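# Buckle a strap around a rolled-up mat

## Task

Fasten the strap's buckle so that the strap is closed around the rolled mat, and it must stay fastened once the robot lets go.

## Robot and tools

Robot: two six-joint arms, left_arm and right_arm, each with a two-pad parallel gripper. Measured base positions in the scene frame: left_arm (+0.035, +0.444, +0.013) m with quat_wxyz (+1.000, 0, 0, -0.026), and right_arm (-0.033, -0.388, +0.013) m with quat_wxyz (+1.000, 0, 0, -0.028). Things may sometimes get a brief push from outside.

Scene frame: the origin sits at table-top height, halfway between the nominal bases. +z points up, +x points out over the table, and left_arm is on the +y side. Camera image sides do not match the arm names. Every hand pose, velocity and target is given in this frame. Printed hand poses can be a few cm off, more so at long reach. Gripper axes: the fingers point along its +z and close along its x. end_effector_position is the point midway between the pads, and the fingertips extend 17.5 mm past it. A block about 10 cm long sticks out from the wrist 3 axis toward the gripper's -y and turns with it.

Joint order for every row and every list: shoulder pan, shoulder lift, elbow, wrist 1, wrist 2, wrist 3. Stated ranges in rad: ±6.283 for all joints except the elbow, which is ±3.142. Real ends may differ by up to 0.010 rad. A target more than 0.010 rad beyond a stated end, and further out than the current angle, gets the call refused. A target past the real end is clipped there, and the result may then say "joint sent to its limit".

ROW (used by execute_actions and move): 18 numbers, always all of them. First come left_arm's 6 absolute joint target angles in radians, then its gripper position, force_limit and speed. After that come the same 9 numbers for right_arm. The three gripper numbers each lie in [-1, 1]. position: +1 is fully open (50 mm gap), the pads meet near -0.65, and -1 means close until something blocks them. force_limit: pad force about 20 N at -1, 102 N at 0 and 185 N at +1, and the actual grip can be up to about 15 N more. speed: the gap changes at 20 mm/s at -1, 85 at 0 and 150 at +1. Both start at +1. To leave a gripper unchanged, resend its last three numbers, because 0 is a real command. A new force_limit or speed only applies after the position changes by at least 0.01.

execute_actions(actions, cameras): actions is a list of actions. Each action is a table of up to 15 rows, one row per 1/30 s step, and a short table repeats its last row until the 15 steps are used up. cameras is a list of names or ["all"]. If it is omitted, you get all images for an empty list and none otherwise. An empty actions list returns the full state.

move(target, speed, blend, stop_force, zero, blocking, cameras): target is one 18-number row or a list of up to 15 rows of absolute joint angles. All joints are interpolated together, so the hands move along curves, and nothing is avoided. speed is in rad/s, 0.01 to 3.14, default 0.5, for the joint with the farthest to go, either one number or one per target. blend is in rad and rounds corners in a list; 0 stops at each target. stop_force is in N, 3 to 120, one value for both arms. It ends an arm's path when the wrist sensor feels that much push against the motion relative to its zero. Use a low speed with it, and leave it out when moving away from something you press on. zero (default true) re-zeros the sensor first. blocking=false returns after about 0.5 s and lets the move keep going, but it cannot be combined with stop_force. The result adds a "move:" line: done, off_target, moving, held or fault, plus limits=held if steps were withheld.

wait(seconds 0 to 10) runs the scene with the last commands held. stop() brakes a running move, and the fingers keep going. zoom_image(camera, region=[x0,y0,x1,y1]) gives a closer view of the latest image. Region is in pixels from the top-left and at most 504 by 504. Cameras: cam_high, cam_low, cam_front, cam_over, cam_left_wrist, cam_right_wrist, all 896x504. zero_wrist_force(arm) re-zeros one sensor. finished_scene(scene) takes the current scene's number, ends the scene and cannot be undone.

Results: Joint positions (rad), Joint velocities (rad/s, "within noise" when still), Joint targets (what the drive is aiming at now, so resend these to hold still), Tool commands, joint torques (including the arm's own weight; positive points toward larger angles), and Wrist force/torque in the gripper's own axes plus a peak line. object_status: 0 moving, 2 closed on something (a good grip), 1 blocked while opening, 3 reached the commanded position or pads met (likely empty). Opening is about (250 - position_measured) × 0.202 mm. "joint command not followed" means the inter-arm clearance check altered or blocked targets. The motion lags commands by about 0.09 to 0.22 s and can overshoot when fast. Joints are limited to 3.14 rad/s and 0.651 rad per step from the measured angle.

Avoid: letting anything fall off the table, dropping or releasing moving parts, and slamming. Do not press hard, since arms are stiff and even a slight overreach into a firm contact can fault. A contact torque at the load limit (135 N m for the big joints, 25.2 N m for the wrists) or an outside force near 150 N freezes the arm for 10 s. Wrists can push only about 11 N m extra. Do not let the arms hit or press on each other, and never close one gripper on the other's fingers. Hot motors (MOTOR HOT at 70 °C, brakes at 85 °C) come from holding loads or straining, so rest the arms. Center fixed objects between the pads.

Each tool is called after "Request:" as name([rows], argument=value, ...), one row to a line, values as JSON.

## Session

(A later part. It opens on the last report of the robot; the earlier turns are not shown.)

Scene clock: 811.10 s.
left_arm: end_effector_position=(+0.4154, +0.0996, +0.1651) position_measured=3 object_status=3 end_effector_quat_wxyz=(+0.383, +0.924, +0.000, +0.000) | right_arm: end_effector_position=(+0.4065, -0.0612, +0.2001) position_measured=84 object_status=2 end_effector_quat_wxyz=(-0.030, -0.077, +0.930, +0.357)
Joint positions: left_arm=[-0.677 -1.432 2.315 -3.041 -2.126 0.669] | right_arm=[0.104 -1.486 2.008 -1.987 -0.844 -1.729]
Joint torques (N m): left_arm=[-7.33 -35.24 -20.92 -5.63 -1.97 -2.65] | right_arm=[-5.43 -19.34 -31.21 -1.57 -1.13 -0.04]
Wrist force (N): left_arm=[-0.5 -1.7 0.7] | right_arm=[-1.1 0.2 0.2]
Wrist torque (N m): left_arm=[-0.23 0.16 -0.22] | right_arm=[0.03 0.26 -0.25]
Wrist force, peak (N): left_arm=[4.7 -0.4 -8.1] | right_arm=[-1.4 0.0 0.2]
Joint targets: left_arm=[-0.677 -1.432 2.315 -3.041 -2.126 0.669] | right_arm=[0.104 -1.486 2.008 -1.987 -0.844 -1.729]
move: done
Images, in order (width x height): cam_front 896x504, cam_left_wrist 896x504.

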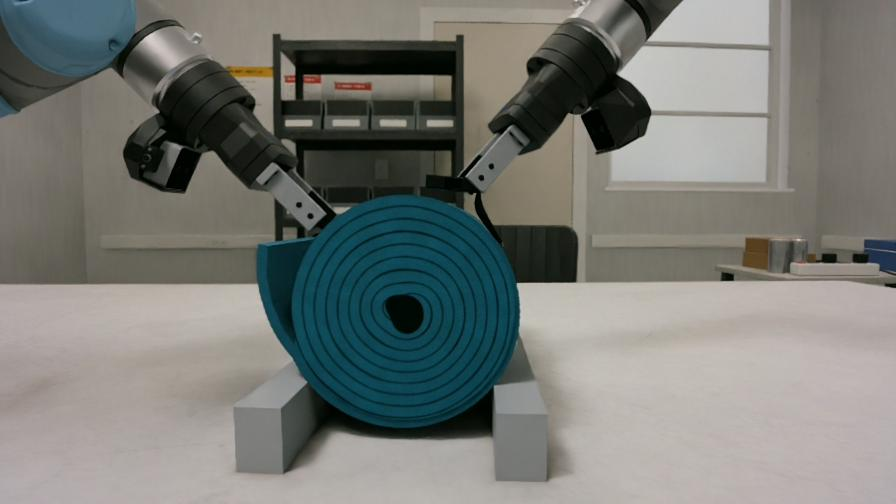

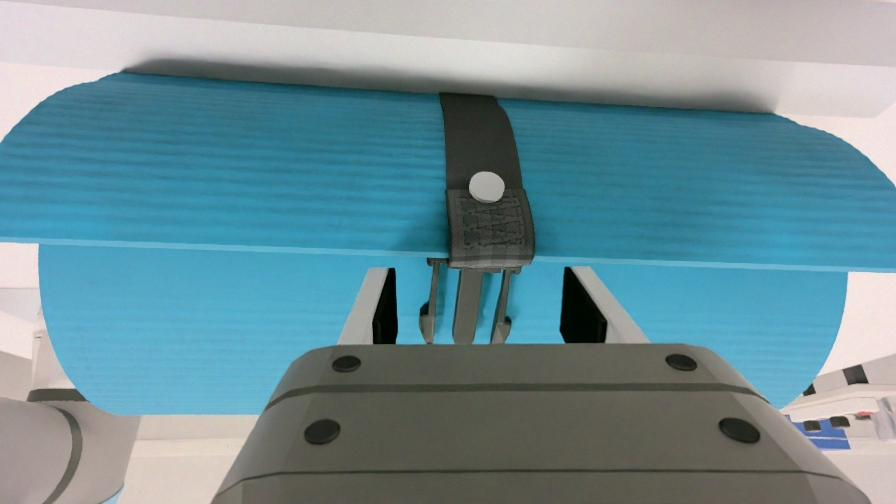

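Request:
move(target=[-0.7214,-1.3338,2.3108,-3.1576,-2.1014,0.6268,1,-0.2,-1,0.1038,-1.4859,2.0078,-1.9871,-0.8441,-1.7290,-1,-0.6,-1], speed=0.05, stop_force=15, cameras=["cam_front","cam_left_wrist"])

Request:
zoom_image(camera="cam_left_wrist", region=[350, 160, 610, 350])

Scene clock: 823.13 s.
left_arm: end_effector_position=(+0.4158, +0.0924, +0.1571) position_measured=3 object_status=3 end_effector_quat_wxyz=(+0.383, +0.924, +0.000, +0.000) | right_arm: end_effector_position=(+0.4065, -0.0612, +0.2001) position_measured=84 object_status=2 end_effector_quat_wxyz=(-0.030, -0.077, +0.930, +0.357)
Joint positions: left_arm=[-0.69 -1.403 2.314 -3.076 -2.119 0.657] | right_arm=[0.104 -1.486 2.008 -1.987 -0.844 -1.729]
Joint torques (N m): left_arm=[7.77 -18.05 -6.27 -2.54 -1.66 2.4] | right_arm=[-5.19 -18.94 -31.53 -1.58 -1.06 0]
Wrist force (N): left_arm=[-1.1 6.4 -13.1] | right_arm=[-1.1 0.1 0.2]
Wrist torque (N m): left_arm=[-0.09 0.56 0.06] | right_arm=[0.00 0.25 -0.25]
Wrist force, peak (N): left_arm=[-1.3 9.4 -17.7] | right_arm=[-1.3 0.0 0.3]
Joint targets: left_arm=[-0.690 -1.403 2.314 -3.076 -2.119 0.657] | right_arm=[0.104 -1.486 2.008 -1.987 -0.844 -1.729]
move: contact (left_arm); left_arm: the wrist 1 is farthest, 0.082 rad from its target
Images, in order (width x height): cam_front 896x504, cam_left_wrist 896x504.

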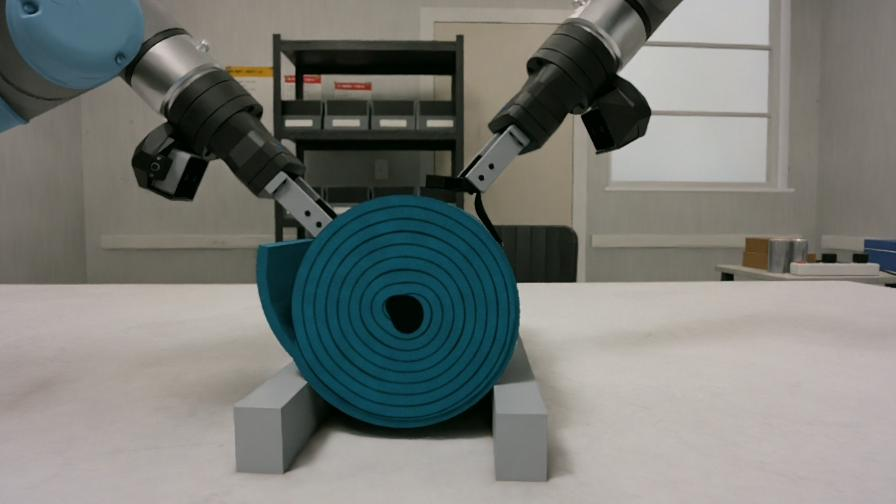

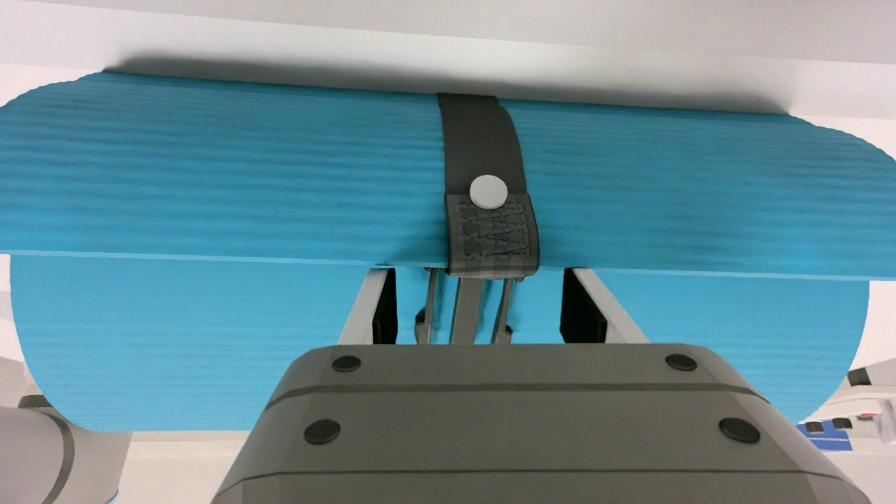

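Scaled by 1.938.

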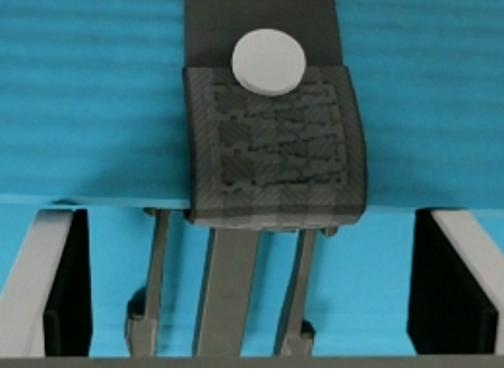

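Request:
move(target=[-0.6944,-1.4293,2.2999,-3.0379,-2.1167,0.6528,1,-0.2,-1,0.1038,-1.4859,2.0078,-1.9871,-0.8441,-1.7290,-1,-0.6,-1], speed=0.1)

Request:
move(target=[-0.7201,-1.3781,2.2959,-3.0977,-2.1021,0.6281,1,-0.2,-1,0.1038,-1.4859,2.0078,-1.9871,-0.8441,-1.7290,-1,-0.6,-1], speed=0.05, stop_force=10, cameras=["cam_left_wrist"])

Request:
move(target=[-0.7111,-1.3590,2.3100,-3.1266,-2.1072,0.6367,1,-0.2,-1,0.1038,-1.4859,2.0078,-1.9871,-0.8441,-1.7290,-1,-0.6,-1], speed=0.03, stop_force=12, cameras=["cam_front","cam_left_wrist"])

Request:
zoom_image(camera="cam_left_wrist", region=[350, 160, 610, 350])

Scene clock: 849.03 s.
left_arm: end_effector_position=(+0.4159, +0.0899, +0.1690) position_measured=3 object_status=3 end_effector_quat_wxyz=(+0.383, +0.924, +0.000, +0.000) end_effector_velocity=(+0.000, +0.001, +0.000) end_effector_angular_velocity=(-0.002, -0.001, +0.001) | right_arm: end_effector_position=(+0.4065, -0.0612, +0.2001) position_measured=84 object_status=2 end_effector_quat_wxyz=(-0.030, -0.077, +0.930, +0.357)
Joint positions: left_arm=[-0.694 -1.429 2.3 -3.038 -2.117 0.653] | right_arm=[0.104 -1.486 2.008 -1.987 -0.844 -1.729]
Joint velocities: left_arm=[0.001 0.001 0.002 -0.005 -0.001 0] | right_arm=[within noise]
Joint torques (N m): left_arm=[-0.61 -18.73 -10.41 -5.9 0.06 -1.42] | right_arm=[-5.29 -19.43 -31.29 -1.73 -1.04 0.11]
Wrist force (N): left_arm=[-0.5 -1.7 0.8] | right_arm=[-1.1 0.1 0.0]
Wrist torque (N m): left_arm=[-0.22 0.16 -0.10] | right_arm=[0.01 0.26 -0.25]
Wrist force, peak (N): left_arm=[-1.1 6.8 -13.2] | right_arm=[-1.3 -0.1 0.2]
Joint targets: left_arm=[-0.694 -1.429 2.300 -3.038 -2.117 0.653] | right_arm=[0.104 -1.486 2.008 -1.987 -0.844 -1.729]
move: done

Scene clock: 851.27 s.
left_arm: end_effector_position=(+0.4159, +0.0759, +0.1547) position_measured=3 object_status=3 end_effector_quat_wxyz=(+0.383, +0.924, +0.000, +0.000) | right_arm: end_effector_position=(+0.4065, -0.0612, +0.2001) position_measured=84 object_status=2 end_effector_quat_wxyz=(-0.030, -0.077, +0.930, +0.357)
Joint positions: left_arm=[-0.72 -1.378 2.296 -3.098 -2.102 0.628] | right_arm=[0.104 -1.486 2.008 -1.987 -0.844 -1.729]
Joint torques (N m): left_arm=[10 -37.12 -14.67 -1.2 -2.69 2.39] | right_arm=[-5.46 -19.11 -31.44 -1.72 -1.03 0.22]
Wrist force (N): left_arm=[-0.5 -1.8 1.1] | right_arm=[-1.2 -0.1 0.1]
Wrist torque (N m): left_arm=[-0.25 0.16 -0.11] | right_arm=[-0.02 0.27 -0.25]
Wrist force, peak (N): left_arm=[-0.4 -1.9 1.1] | right_arm=[-1.2 0.2 0.4]
Joint targets: left_arm=[-0.720 -1.378 2.296 -3.098 -2.102 0.628] | right_arm=[0.104 -1.486 2.008 -1.987 -0.844 -1.729]
move: done
Images, in order (width x height): cam_left_wrist 896x504.

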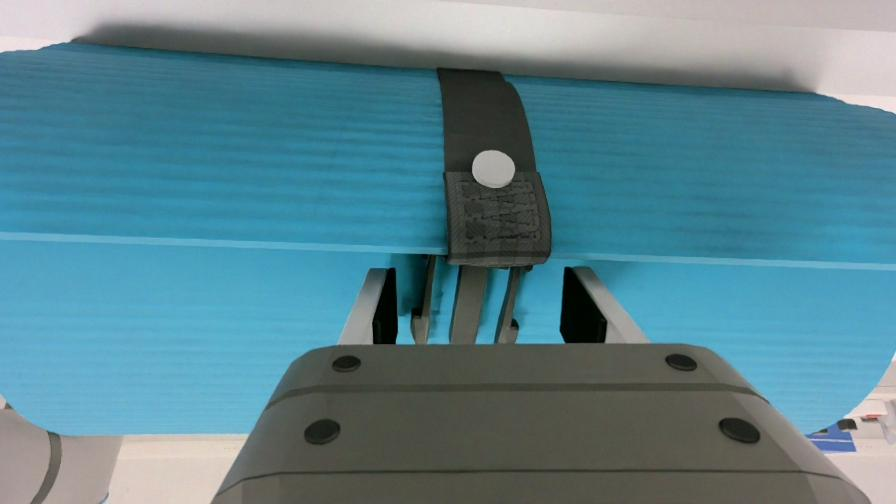

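Scene clock: 853.37 s.
left_arm: end_effector_position=(+0.4159, +0.0809, +0.1449) position_measured=3 object_status=3 end_effector_quat_wxyz=(+0.383, +0.924, +0.000, +0.000) | right_arm: end_effector_position=(+0.4065, -0.0612, +0.2001) position_measured=84 object_status=2 end_effector_quat_wxyz=(-0.030, -0.077, +0.930, +0.357)
Joint positions: left_arm=[-0.711 -1.359 2.31 -3.127 -2.107 0.637] | right_arm=[0.104 -1.486 2.008 -1.987 -0.844 -1.729]
Joint torques (N m): left_arm=[-5.25 -36.92 -23.59 -0.97 0.73 -2.22] | right_arm=[-5.37 -19.22 -31.4 -1.74 -1.02 0.21]
Wrist force (N): left_arm=[-0.7 -1.2 0.7] | right_arm=[-1.1 0.1 0.1]
Wrist torque (N m): left_arm=[-0.23 0.19 -0.21] | right_arm=[0.01 0.26 -0.25]
Wrist force, peak (N): left_arm=[-0.6 -1.9 0.9] | right_arm=[-1.4 0.1 0.0]
Joint targets: left_arm=[-0.711 -1.359 2.310 -3.127 -2.107 0.637] | right_arm=[0.104 -1.486 2.008 -1.987 -0.844 -1.729]
move: done
Images, in order (width x height): cam_front 896x504, cam_left_wrist 896x504.

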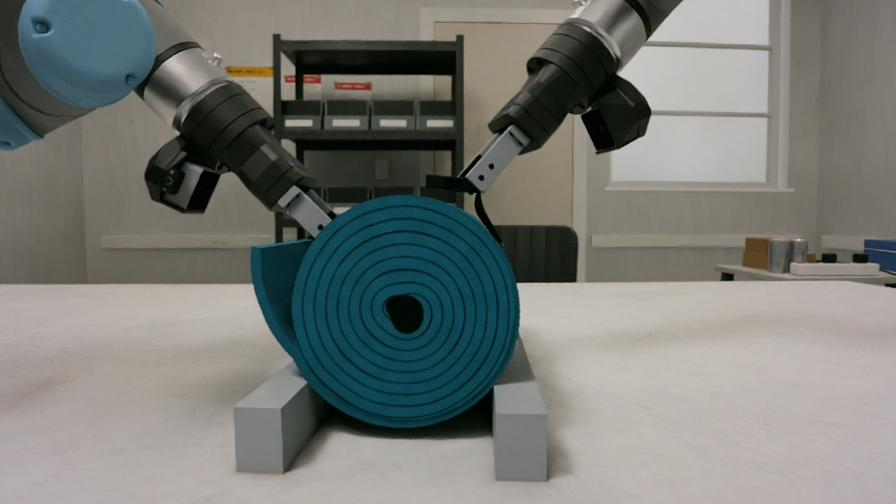

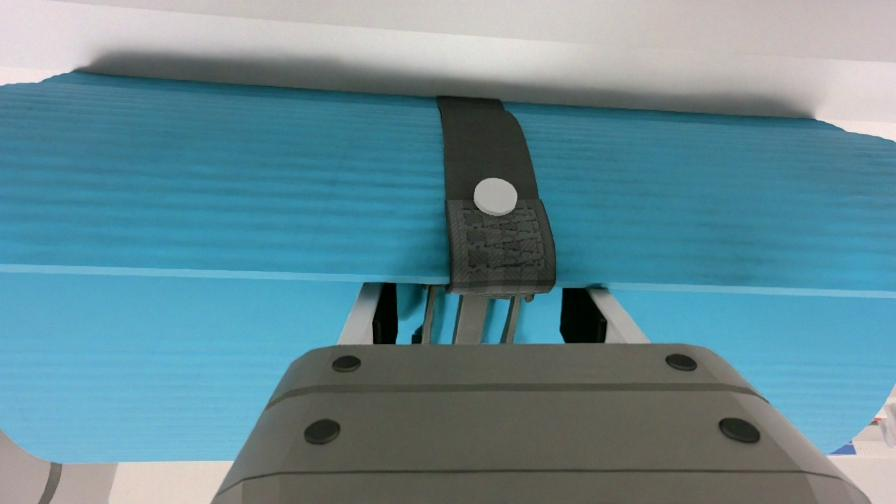

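Scaled by 1.938.

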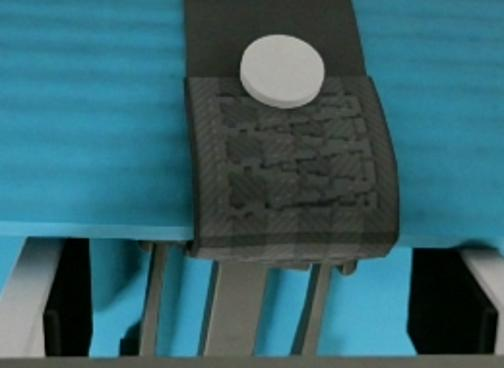

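Request:
move(target=[-0.7031,-1.3414,2.3215,-3.1517,-2.1117,0.6443,1,-0.2,-1,0.1038,-1.4859,2.0078,-1.9871,-0.8441,-1.7290,-1,-0.6,-1], speed=0.03, stop_force=15, cameras=["cam_front","cam_left_wrist"])

Request:
zoom_image(camera="cam_left_wrist", region=[350, 160, 610, 350])

Scene clock: 862.03 s.
left_arm: end_effector_position=(+0.4160, +0.0852, +0.1365) position_measured=3 object_status=3 end_effector_quat_wxyz=(+0.383, +0.924, +0.000, +0.000) | right_arm: end_effector_position=(+0.4065, -0.0612, +0.2001) position_measured=84 object_status=2 end_effector_quat_wxyz=(-0.030, -0.077, +0.930, +0.357)
Joint positions: left_arm=[-0.703 -1.341 2.322 -3.152 -2.112 0.644] | right_arm=[0.104 -1.486 2.008 -1.987 -0.844 -1.729]
Joint torques (N m): left_arm=[-6.2 -37.19 -21.79 -0.83 0.77 -2.39] | right_arm=[-5.25 -19.22 -30.8 -1.72 -1 0.32]
Wrist force (N): left_arm=[-0.5 -0.4 0.0] | right_arm=[-1.1 0.1 0.3]
Wrist torque (N m): left_arm=[-0.21 0.18 -0.19] | right_arm=[0.01 0.26 -0.25]
Wrist force, peak (N): left_arm=[-0.7 -1.3 0.7] | right_arm=[-1.4 -0.1 0.1]
Joint targets: left_arm=[-0.703 -1.341 2.321 -3.152 -2.112 0.644] | right_arm=[0.104 -1.486 2.008 -1.987 -0.844 -1.729]
move: done
Images, in order (width x height): cam_front 896x504, cam_left_wrist 896x504.

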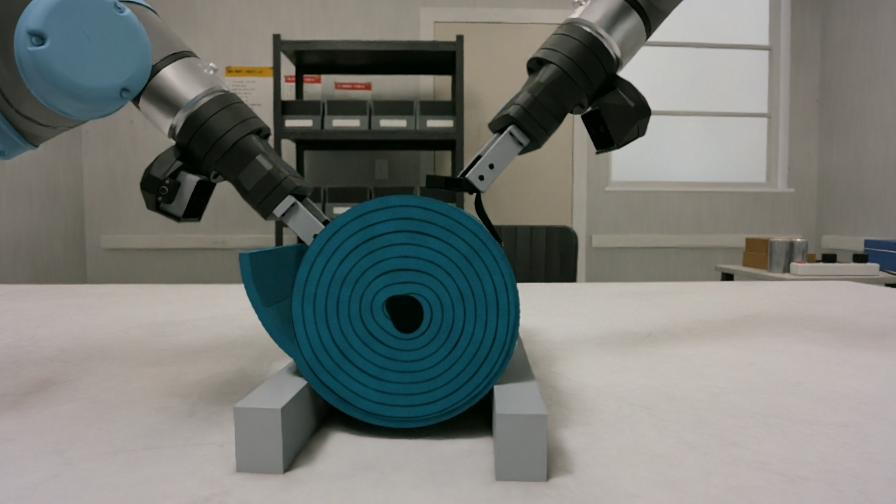

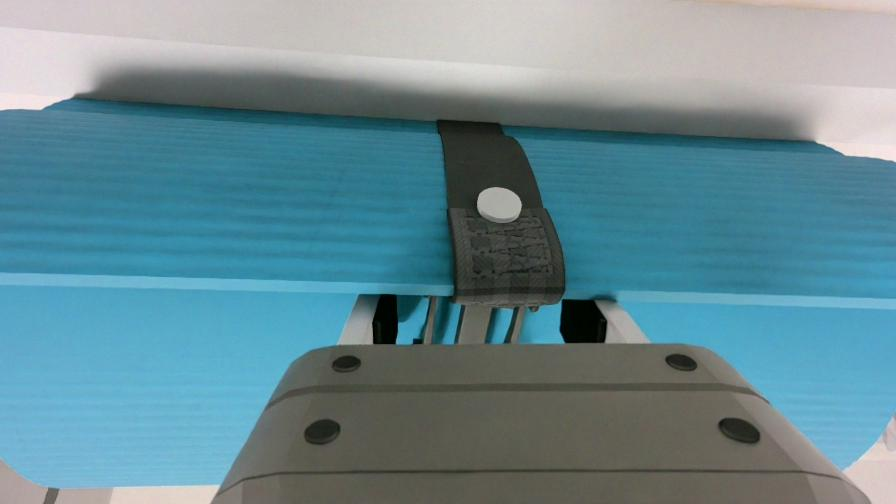

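Scaled by 1.938.

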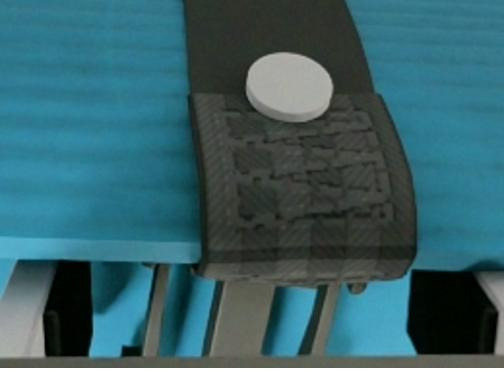

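Request:
move(target=[-0.7096,-1.3287,2.3202,-3.1664,-2.1080,0.6380,1,-0.2,-1,0.1038,-1.4859,2.0078,-1.9871,-0.8441,-1.7290,-1,-0.6,-1], speed=0.03, stop_force=10, cameras=["cam_left_wrist"])

Request:
zoom_image(camera="cam_left_wrist", region=[350, 160, 610, 350])

Scene clock: 875.60 s.
left_arm: end_effector_position=(+0.4159, +0.0827, +0.1340) position_measured=3 object_status=3 end_effector_quat_wxyz=(+0.383, +0.924, +0.000, +0.000) | right_arm: end_effector_position=(+0.4065, -0.0612, +0.2001) position_measured=84 object_status=2 end_effector_quat_wxyz=(-0.030, -0.077, +0.930, +0.357)
Joint positions: left_arm=[-0.708 -1.332 2.321 -3.162 -2.109 0.64] | right_arm=[0.104 -1.486 2.008 -1.987 -0.844 -1.729]
Joint torques (N m): left_arm=[6.62 -32.8 -8.1 -0.65 -2 2.35] | right_arm=[-5.25 -18.99 -31.15 -1.79 -1.01 0.48]
Wrist force (N): left_arm=[-1.3 -0.4 -9.9] | right_arm=[-1.2 -0.1 0.3]
Wrist torque (N m): left_arm=[-0.34 -0.18 -0.10] | right_arm=[-0.01 0.28 -0.26]
Wrist force, peak (N): left_arm=[-1.5 0.5 -15.5] | right_arm=[-1.3 0.2 0.1]
Joint targets: left_arm=[-0.708 -1.332 2.321 -3.162 -2.109 0.640] | right_arm=[0.104 -1.486 2.008 -1.987 -0.844 -1.729]
move: contact (left_arm)
Images, in order (width x height): cam_left_wrist 896x504.

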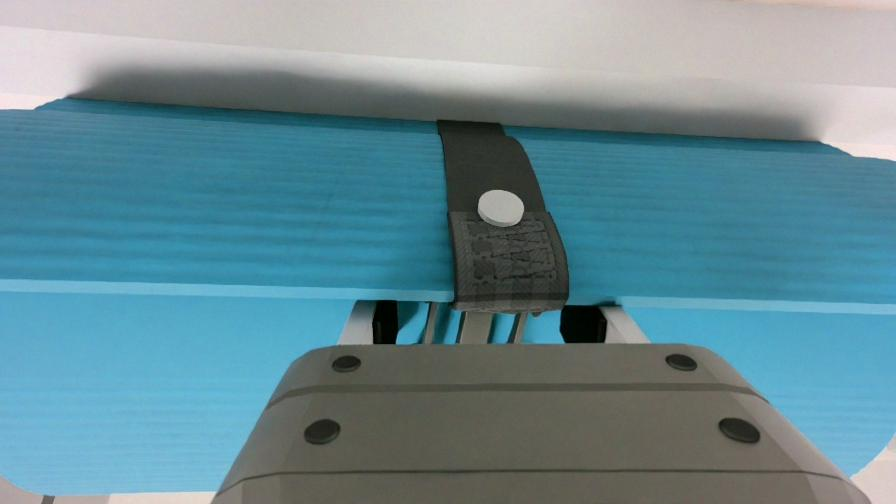

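Scaled by 1.938.

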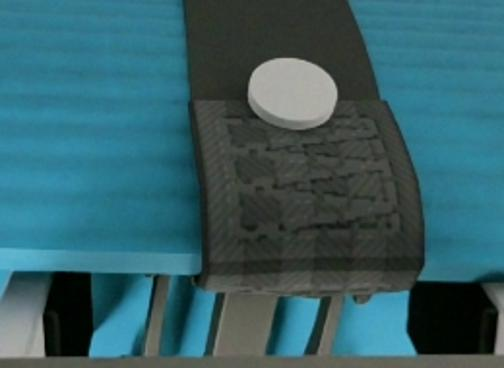

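Request:
move(target=[-0.708,-1.332,2.321,-3.162,-2.109,0.640,-1,0.0,-1,0.1038,-1.4859,2.0078,-1.9871,-0.8441,-1.7290,-0.97,0.0,-1], cameras=["cam_left_wrist","cam_right_wrist","cam_front"])

Request:
zoom_image(camera="cam_left_wrist", region=[350, 160, 610, 350])

Scene clock: 879.30 s.
left_arm: end_effector_position=(+0.4156, +0.0829, +0.1336) position_measured=87 object_status=2 end_effector_quat_wxyz=(+0.382, +0.924, +0.000, +0.000) | right_arm: end_effector_position=(+0.4065, -0.0612, +0.2001) position_measured=89 object_status=2 end_effector_quat_wxyz=(-0.030, -0.077, +0.930, +0.357)
Joint positions: left_arm=[-0.708 -1.332 2.321 -3.162 -2.109 0.64] | right_arm=[0.104 -1.486 2.008 -1.987 -0.844 -1.729]
Joint torques (N m): left_arm=[-7.04 -20.27 -22.59 -3.26 0.75 0.11] | right_arm=[-5.26 -18.97 -30.98 -1.74 -1 0.57]
Wrist force (N): left_arm=[-1.9 -1.9 -2.3] | right_arm=[-1.1 0.1 0.1]
Wrist torque (N m): left_arm=[-0.25 0.07 -0.07] | right_arm=[0.01 0.26 -0.25]
Wrist force, peak (N): left_arm=[-1.3 -0.3 -10.3] | right_arm=[-1.3 -0.1 0.2]
Joint targets: left_arm=[-0.708 -1.332 2.321 -3.162 -2.109 0.640] | right_arm=[0.104 -1.486 2.008 -1.987 -0.844 -1.729]
move: done
Images, in order (width x height): cam_front 896x504, cam_left_wrist 896x504, cam_right_wrist 896x504.

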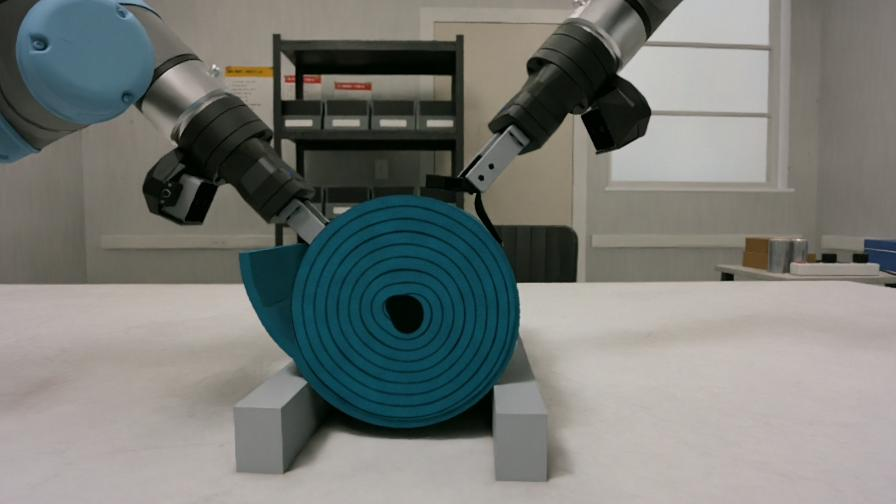

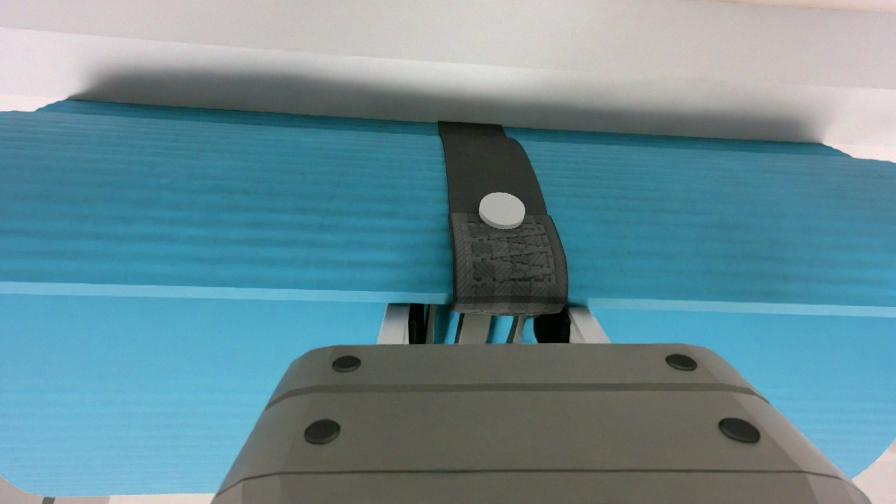

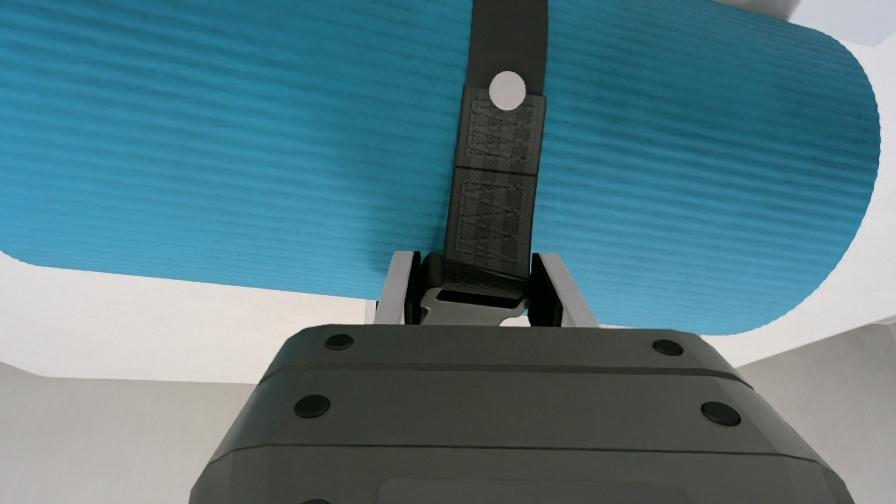

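Scaled by 1.938.

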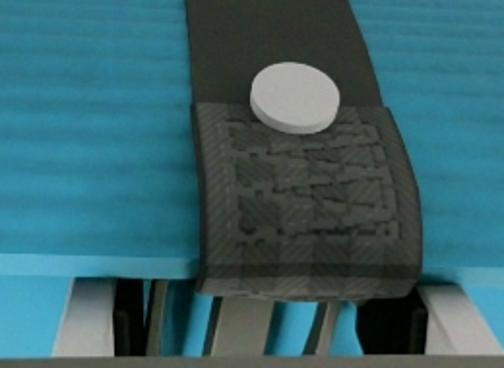

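Request:
move([
  [-0.7328,-1.3707,2.2867,-3.1020,-2.0948,0.6160,-1,0.0,-1,0.1038,-1.4859,2.0078,-1.9871,-0.8441,-1.7290,-0.97,0.0,-1],
  [-0.9207,-1.4898,1.9646,-2.3378,-1.7645,0.5695,-1,0.0,-1,0.1038,-1.4859,2.0078,-1.9871,-0.8441,-1.7290,-0.97,0.0,-1],
], speed=0.12, blend=[0.05,0], cameras=["cam_front","cam_left_wrist","cam_over","cam_low"])

Request:
zoom_image(camera="cam_front", region=[340, 135, 500, 205])

Request:
zoom_image(camera="cam_left_wrist", region=[350, 160, 610, 350])

Scene clock: 896.03 s.
left_arm: end_effector_position=(+0.4158, +0.0629, +0.1593) position_measured=87 object_status=2 end_effector_quat_wxyz=(+0.376, +0.927, -0.001, -0.003) | right_arm: end_effector_position=(+0.4065, -0.0612, +0.2001) position_measured=89 object_status=2 end_effector_quat_wxyz=(-0.030, -0.077, +0.930, +0.357)
Joint positions: left_arm=[-0.744 -1.381 2.267 -3.06 -2.085 0.613] | right_arm=[0.104 -1.486 2.008 -1.987 -0.844 -1.729]
Joint torques (N m): left_arm=[-0.76 -28.52 -19.32 -3.17 -0.87 -0.1] | right_arm=[-5.26 -19.44 -31 -1.78 -0.62 0.65]
Wrist force (N): left_arm=[1.0 -9.6 -23.5] | right_arm=[-1.2 -1.3 0.6]
Wrist torque (N m): left_arm=[-0.43 -0.37 -0.06] | right_arm=[0.00 0.26 -0.26]
Wrist force, peak (N): left_arm=[-50.1 -23.6 -160.3] | right_arm=[-1.2 -1.8 0.9]
Joint targets: left_arm=[-0.745 -1.381 2.267 -3.059 -2.085 0.613] | right_arm=[0.104 -1.486 2.008 -1.987 -0.844 -1.729]
Tool commands: left_gripper/position=-1.0 left_gripper/force_limit=+0.003922 left_gripper/speed=-1.0 right_gripper/position=-0.97 right_gripper/force_limit=+0.0 right_gripper/speed=-1.0
FORCE FAULT: contact force on the left arm reached its limit, and that arm stopped. The contact can be on any part of that arm, not only on its tool. That arm's remaining commands of this call were not run. That arm is still stopped at the end of this call. That arm stays stopped for about 10 more seconds. Until then a move that you send moves the other arm only, and its call returns only when the move has ended. Once the stop has ended, the next robot result says so. If the stop ends while you think or write, that arm runs what you send next. While its stop runs, that arm takes no new command, but its gripper still runs the gripper command that each later call begins with. Until it ends, the stop uses up actions while you think or wait. An arm that is not stopped still takes commands.
move: fault (left_arm); path passed 1 of 2 targets; blend cut to 0.03 rad at target 1; left_arm: the wrist 1 is farthest, 0.722 rad from its target
Images, in order (width x height): cam_low 896x504, cam_front 896x504, cam_over 896x504, cam_left_wrist 896x504.

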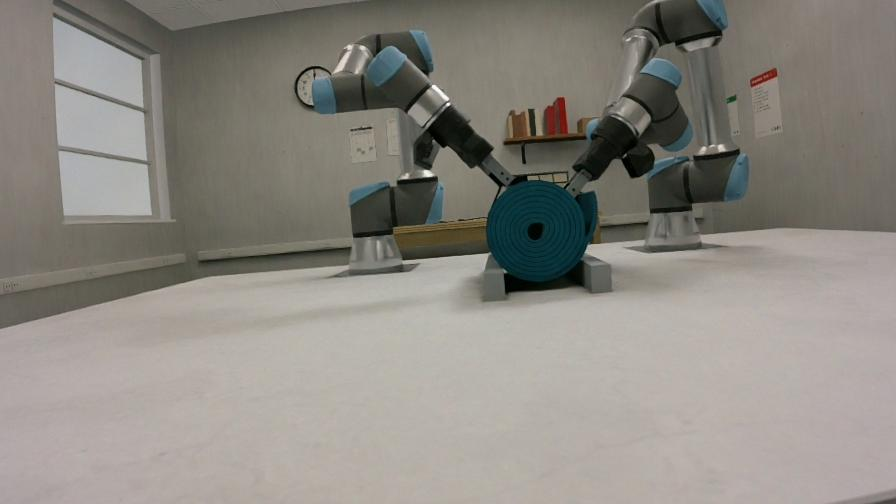

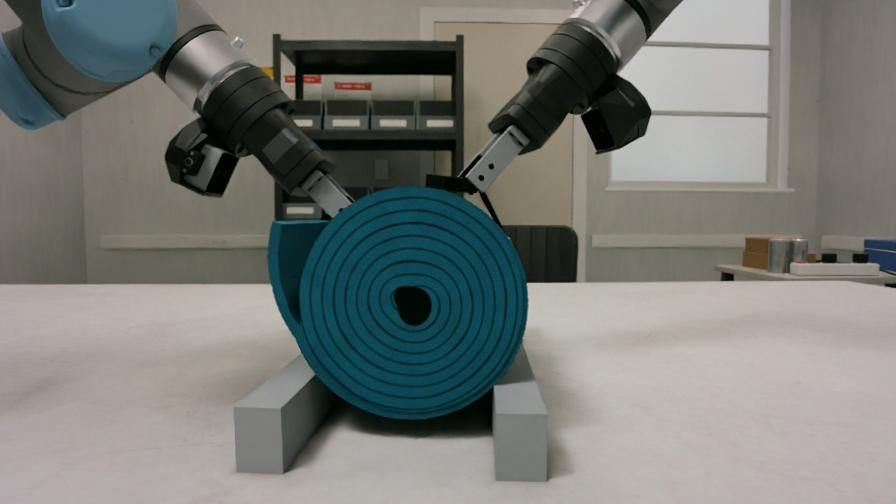

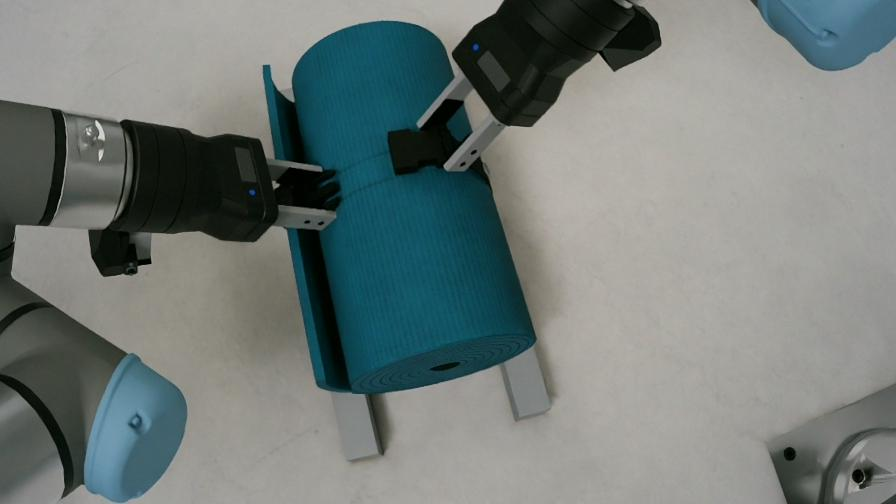

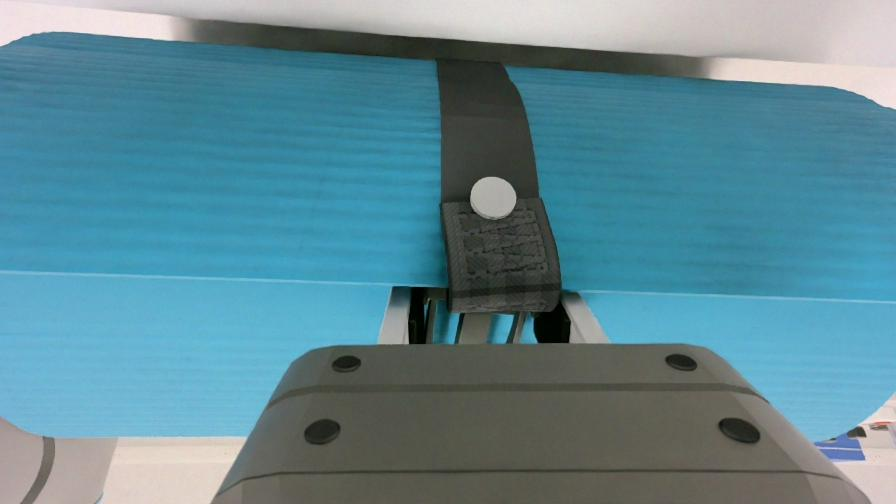

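Scaled by 3.150.

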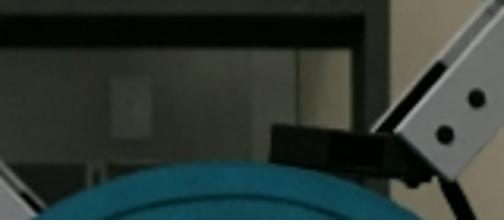

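Scaled by 1.938.

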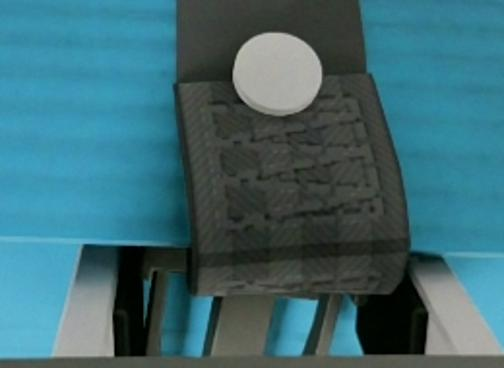

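Request:
wait(seconds=5)

Request:
wait(seconds=1, cameras=["cam_front","cam_low","cam_over"])

Scene clock: 909.20 s.
left_arm: end_effector_position=(+0.4158, +0.0629, +0.1593) position_measured=87 object_status=2 end_effector_quat_wxyz=(+0.376, +0.927, -0.001, -0.003) | right_arm: end_effector_position=(+0.4065, -0.0612, +0.2001) position_measured=89 object_status=2 end_effector_quat_wxyz=(-0.030, -0.077, +0.930, +0.357)
Joint positions: left_arm=[-0.744 -1.381 2.267 -3.06 -2.085 0.613] | right_arm=[0.104 -1.486 2.008 -1.987 -0.844 -1.729]
Joint torques (N m): left_arm=[-0.84 -28.45 -18.07 -2.96 -0.87 -0.03] | right_arm=[-5.47 -25.56 -31.43 -1.86 3.86 0.7]
Wrist force (N): left_arm=[0.9 -9.4 -23.8] | right_arm=[-1.2 -1.2 0.5]
Wrist torque (N m): left_arm=[-0.43 -0.34 -0.06] | right_arm=[-0.01 0.27 -0.27]
Wrist force, peak (N): left_arm=[0.9 -9.3 -24.1] | right_arm=[-1.2 -1.7 0.7]
Joint targets: left_arm=[-0.744 -1.381 2.267 -3.060 -2.085 0.613] | right_arm=[0.104 -1.486 2.008 -1.987 -0.844 -1.729]
Tool commands: left_gripper/position=-1.0 left_gripper/force_limit=+0.003922 left_gripper/speed=-1.0 right_gripper/position=-0.97 right_gripper/force_limit=+0.0 right_gripper/speed=-1.0
FORCE FAULT, CONTINUED: the left arm's stop, for the force fault that an earlier result reported, is over. The rest of the stop counts as 19 of the actions that you can send in this scene. During its stop the left arm's controller moved it back a little. That arm's target is now where it stood when the stop ended, not its last command. That arm accepts commands again.
wait: 5.00 s; at rest from the start

Scene clock: 910.20 s.
left_arm: end_effector_position=(+0.4158, +0.0630, +0.1593) position_measured=87 object_status=2 end_effector_quat_wxyz=(+0.376, +0.927, -0.001, -0.003) | right_arm: end_effector_position=(+0.4065, -0.0612, +0.2001) position_measured=89 object_status=2 end_effector_quat_wxyz=(-0.030, -0.077, +0.930, +0.357)
Joint positions: left_arm=[-0.744 -1.381 2.267 -3.06 -2.085 0.613] | right_arm=[0.104 -1.486 2.008 -1.987 -0.844 -1.729]
Joint torques (N m): left_arm=[-4.07 -27.14 -17.96 -3.49 -0.85 0.01] | right_arm=[-5.32 -25.76 -31.52 -2.02 3.87 0.73]
Wrist force (N): left_arm=[1.1 -9.6 -23.4] | right_arm=[-1.1 -1.5 0.7]
Wrist torque (N m): left_arm=[-0.44 -0.38 -0.06] | right_arm=[-0.02 0.26 -0.27]
Wrist force, peak (N): left_arm=[1.0 -9.6 -23.8] | right_arm=[-1.3 -1.6 0.6]
Joint targets: left_arm=[-0.744 -1.381 2.267 -3.060 -2.085 0.613] | right_arm=[0.104 -1.486 2.008 -1.987 -0.844 -1.729]
Tool commands: left_gripper/position=-1.0 left_gripper/force_limit=+0.003922 left_gripper/speed=-1.0 right_gripper/position=-0.97 right_gripper/force_limit=+0.0 right_gripper/speed=-1.0
wait: 1.00 s; at rest by 0.17 s
Images, in order (width x height): cam_low 896x504, cam_front 896x504, cam_over 896x504.

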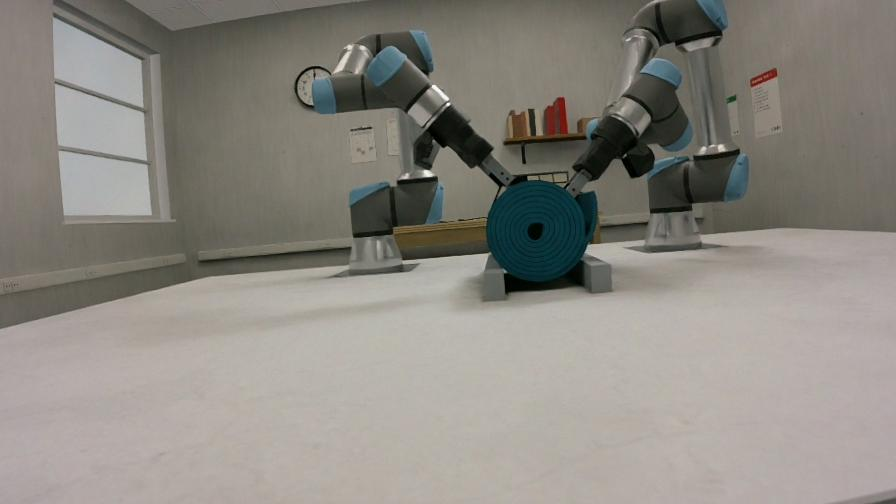

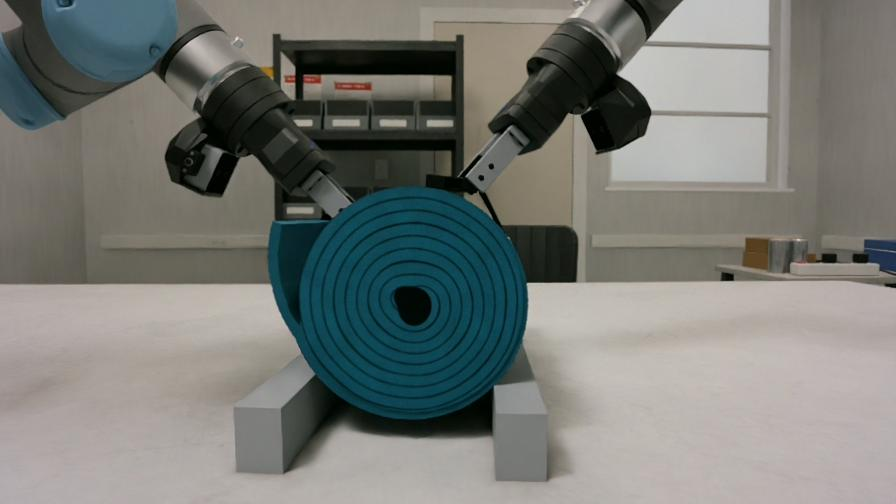

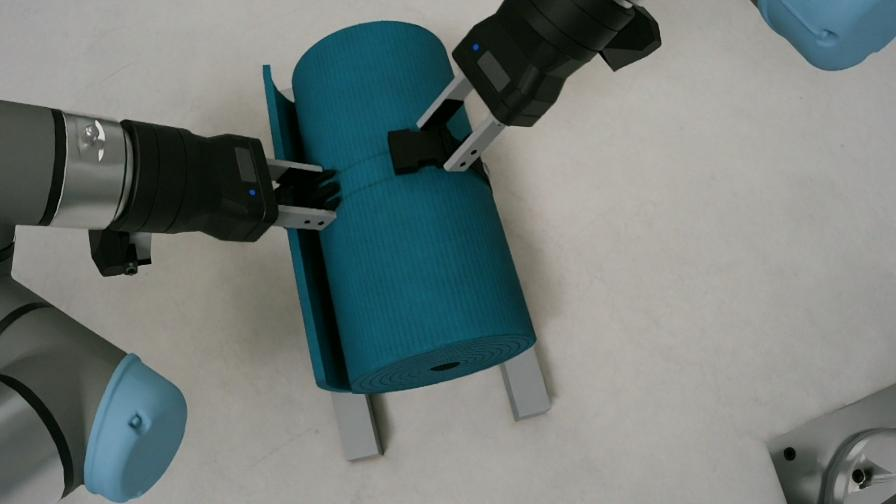

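Request:
move(target=[-0.7250,-1.4114,2.2792,-3.0500,-2.0993,0.6235,-1,0.003922,-1,0.1038,-1.4859,2.0078,-1.9871,-0.8441,-1.7290,-0.97,0.0,-1], speed=0.05, cameras=["cam_front","cam_left_wrist","cam_over","cam_low"])

Request:
zoom_image(camera="cam_front", region=[250, 135, 500, 265])

Scene clock: 917.67 s.
left_arm: end_effector_position=(+0.4158, +0.0733, +0.1697) position_measured=87 object_status=2 end_effector_quat_wxyz=(+0.383, +0.924, +0.000, +0.000) | right_arm: end_effector_position=(+0.4065, -0.0612, +0.2001) position_measured=89 object_status=2 end_effector_quat_wxyz=(-0.030, -0.077, +0.930, +0.357)
Joint positions: left_arm=[-0.725 -1.412 2.279 -3.05 -2.1 0.624] | right_arm=[0.104 -1.486 2.008 -1.987 -0.844 -1.729]
Joint torques (N m): left_arm=[-4.92 -19.26 -22.03 -2.85 -0.11 0.58] | right_arm=[-5.55 -27.64 -31.46 -1.99 3.88 0.69]
Wrist force (N): left_arm=[-1.5 -1.0 1.0] | right_arm=[-1.2 0.0 0.1]
Wrist torque (N m): left_arm=[-0.11 0.32 -0.24] | right_arm=[0.01 0.27 -0.25]
Wrist force, peak (N): left_arm=[1.1 -9.4 -24.0] | right_arm=[-1.3 -1.5 0.7]
Joint targets: left_arm=[-0.725 -1.411 2.279 -3.050 -2.099 0.624] | right_arm=[0.104 -1.486 2.008 -1.987 -0.844 -1.729]
move: done
Images, in order (width x height): cam_low 896x504, cam_front 896x504, cam_over 896x504, cam_left_wrist 896x504.

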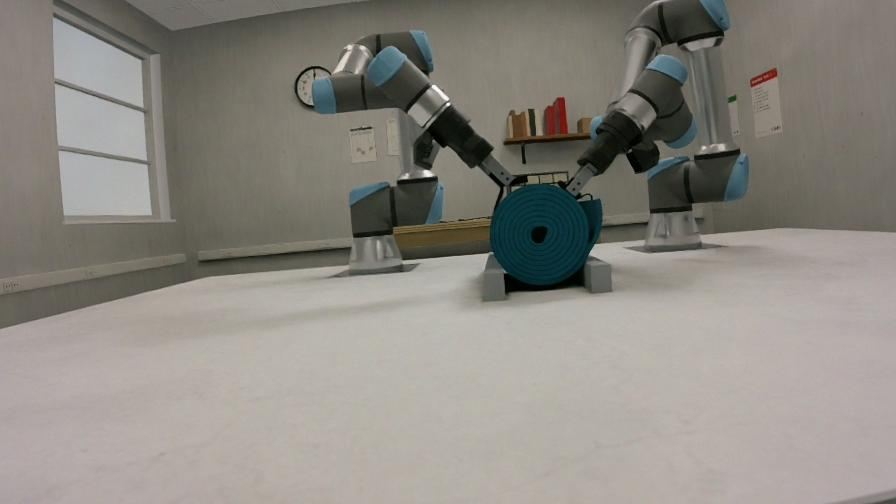

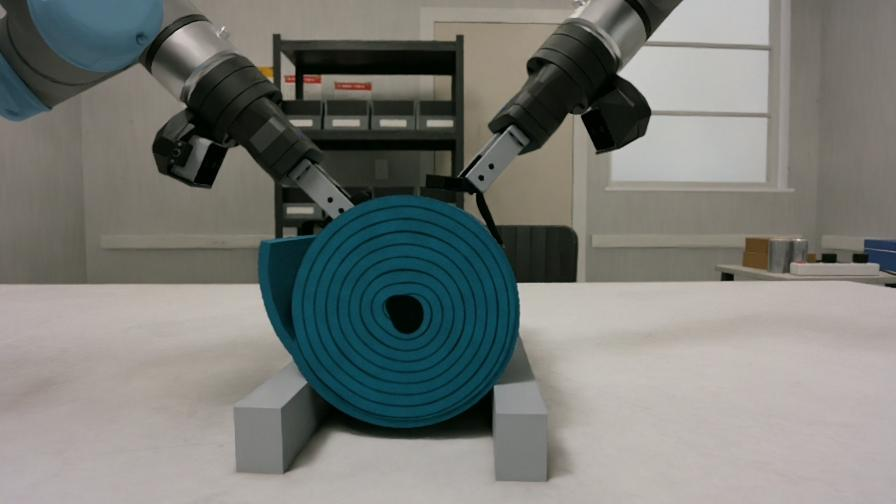

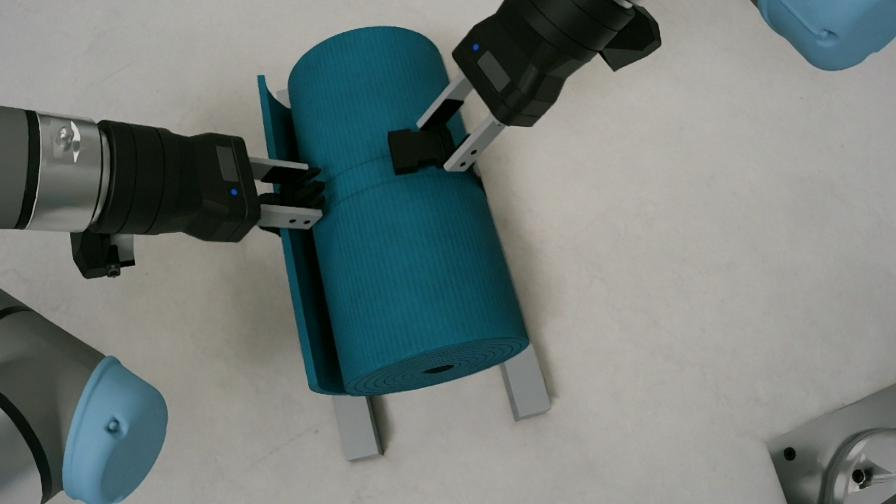

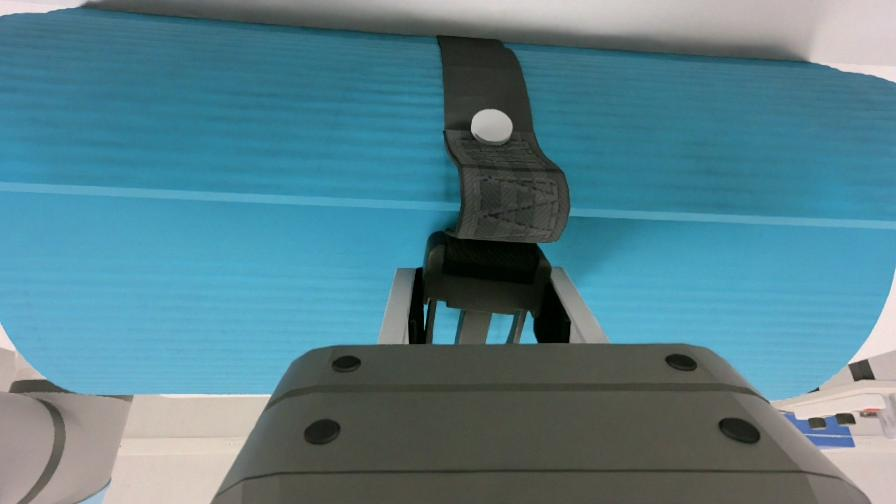

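Scaled by 2.016.

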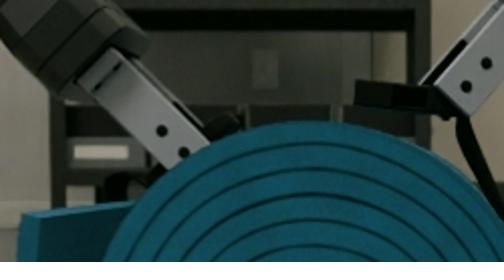

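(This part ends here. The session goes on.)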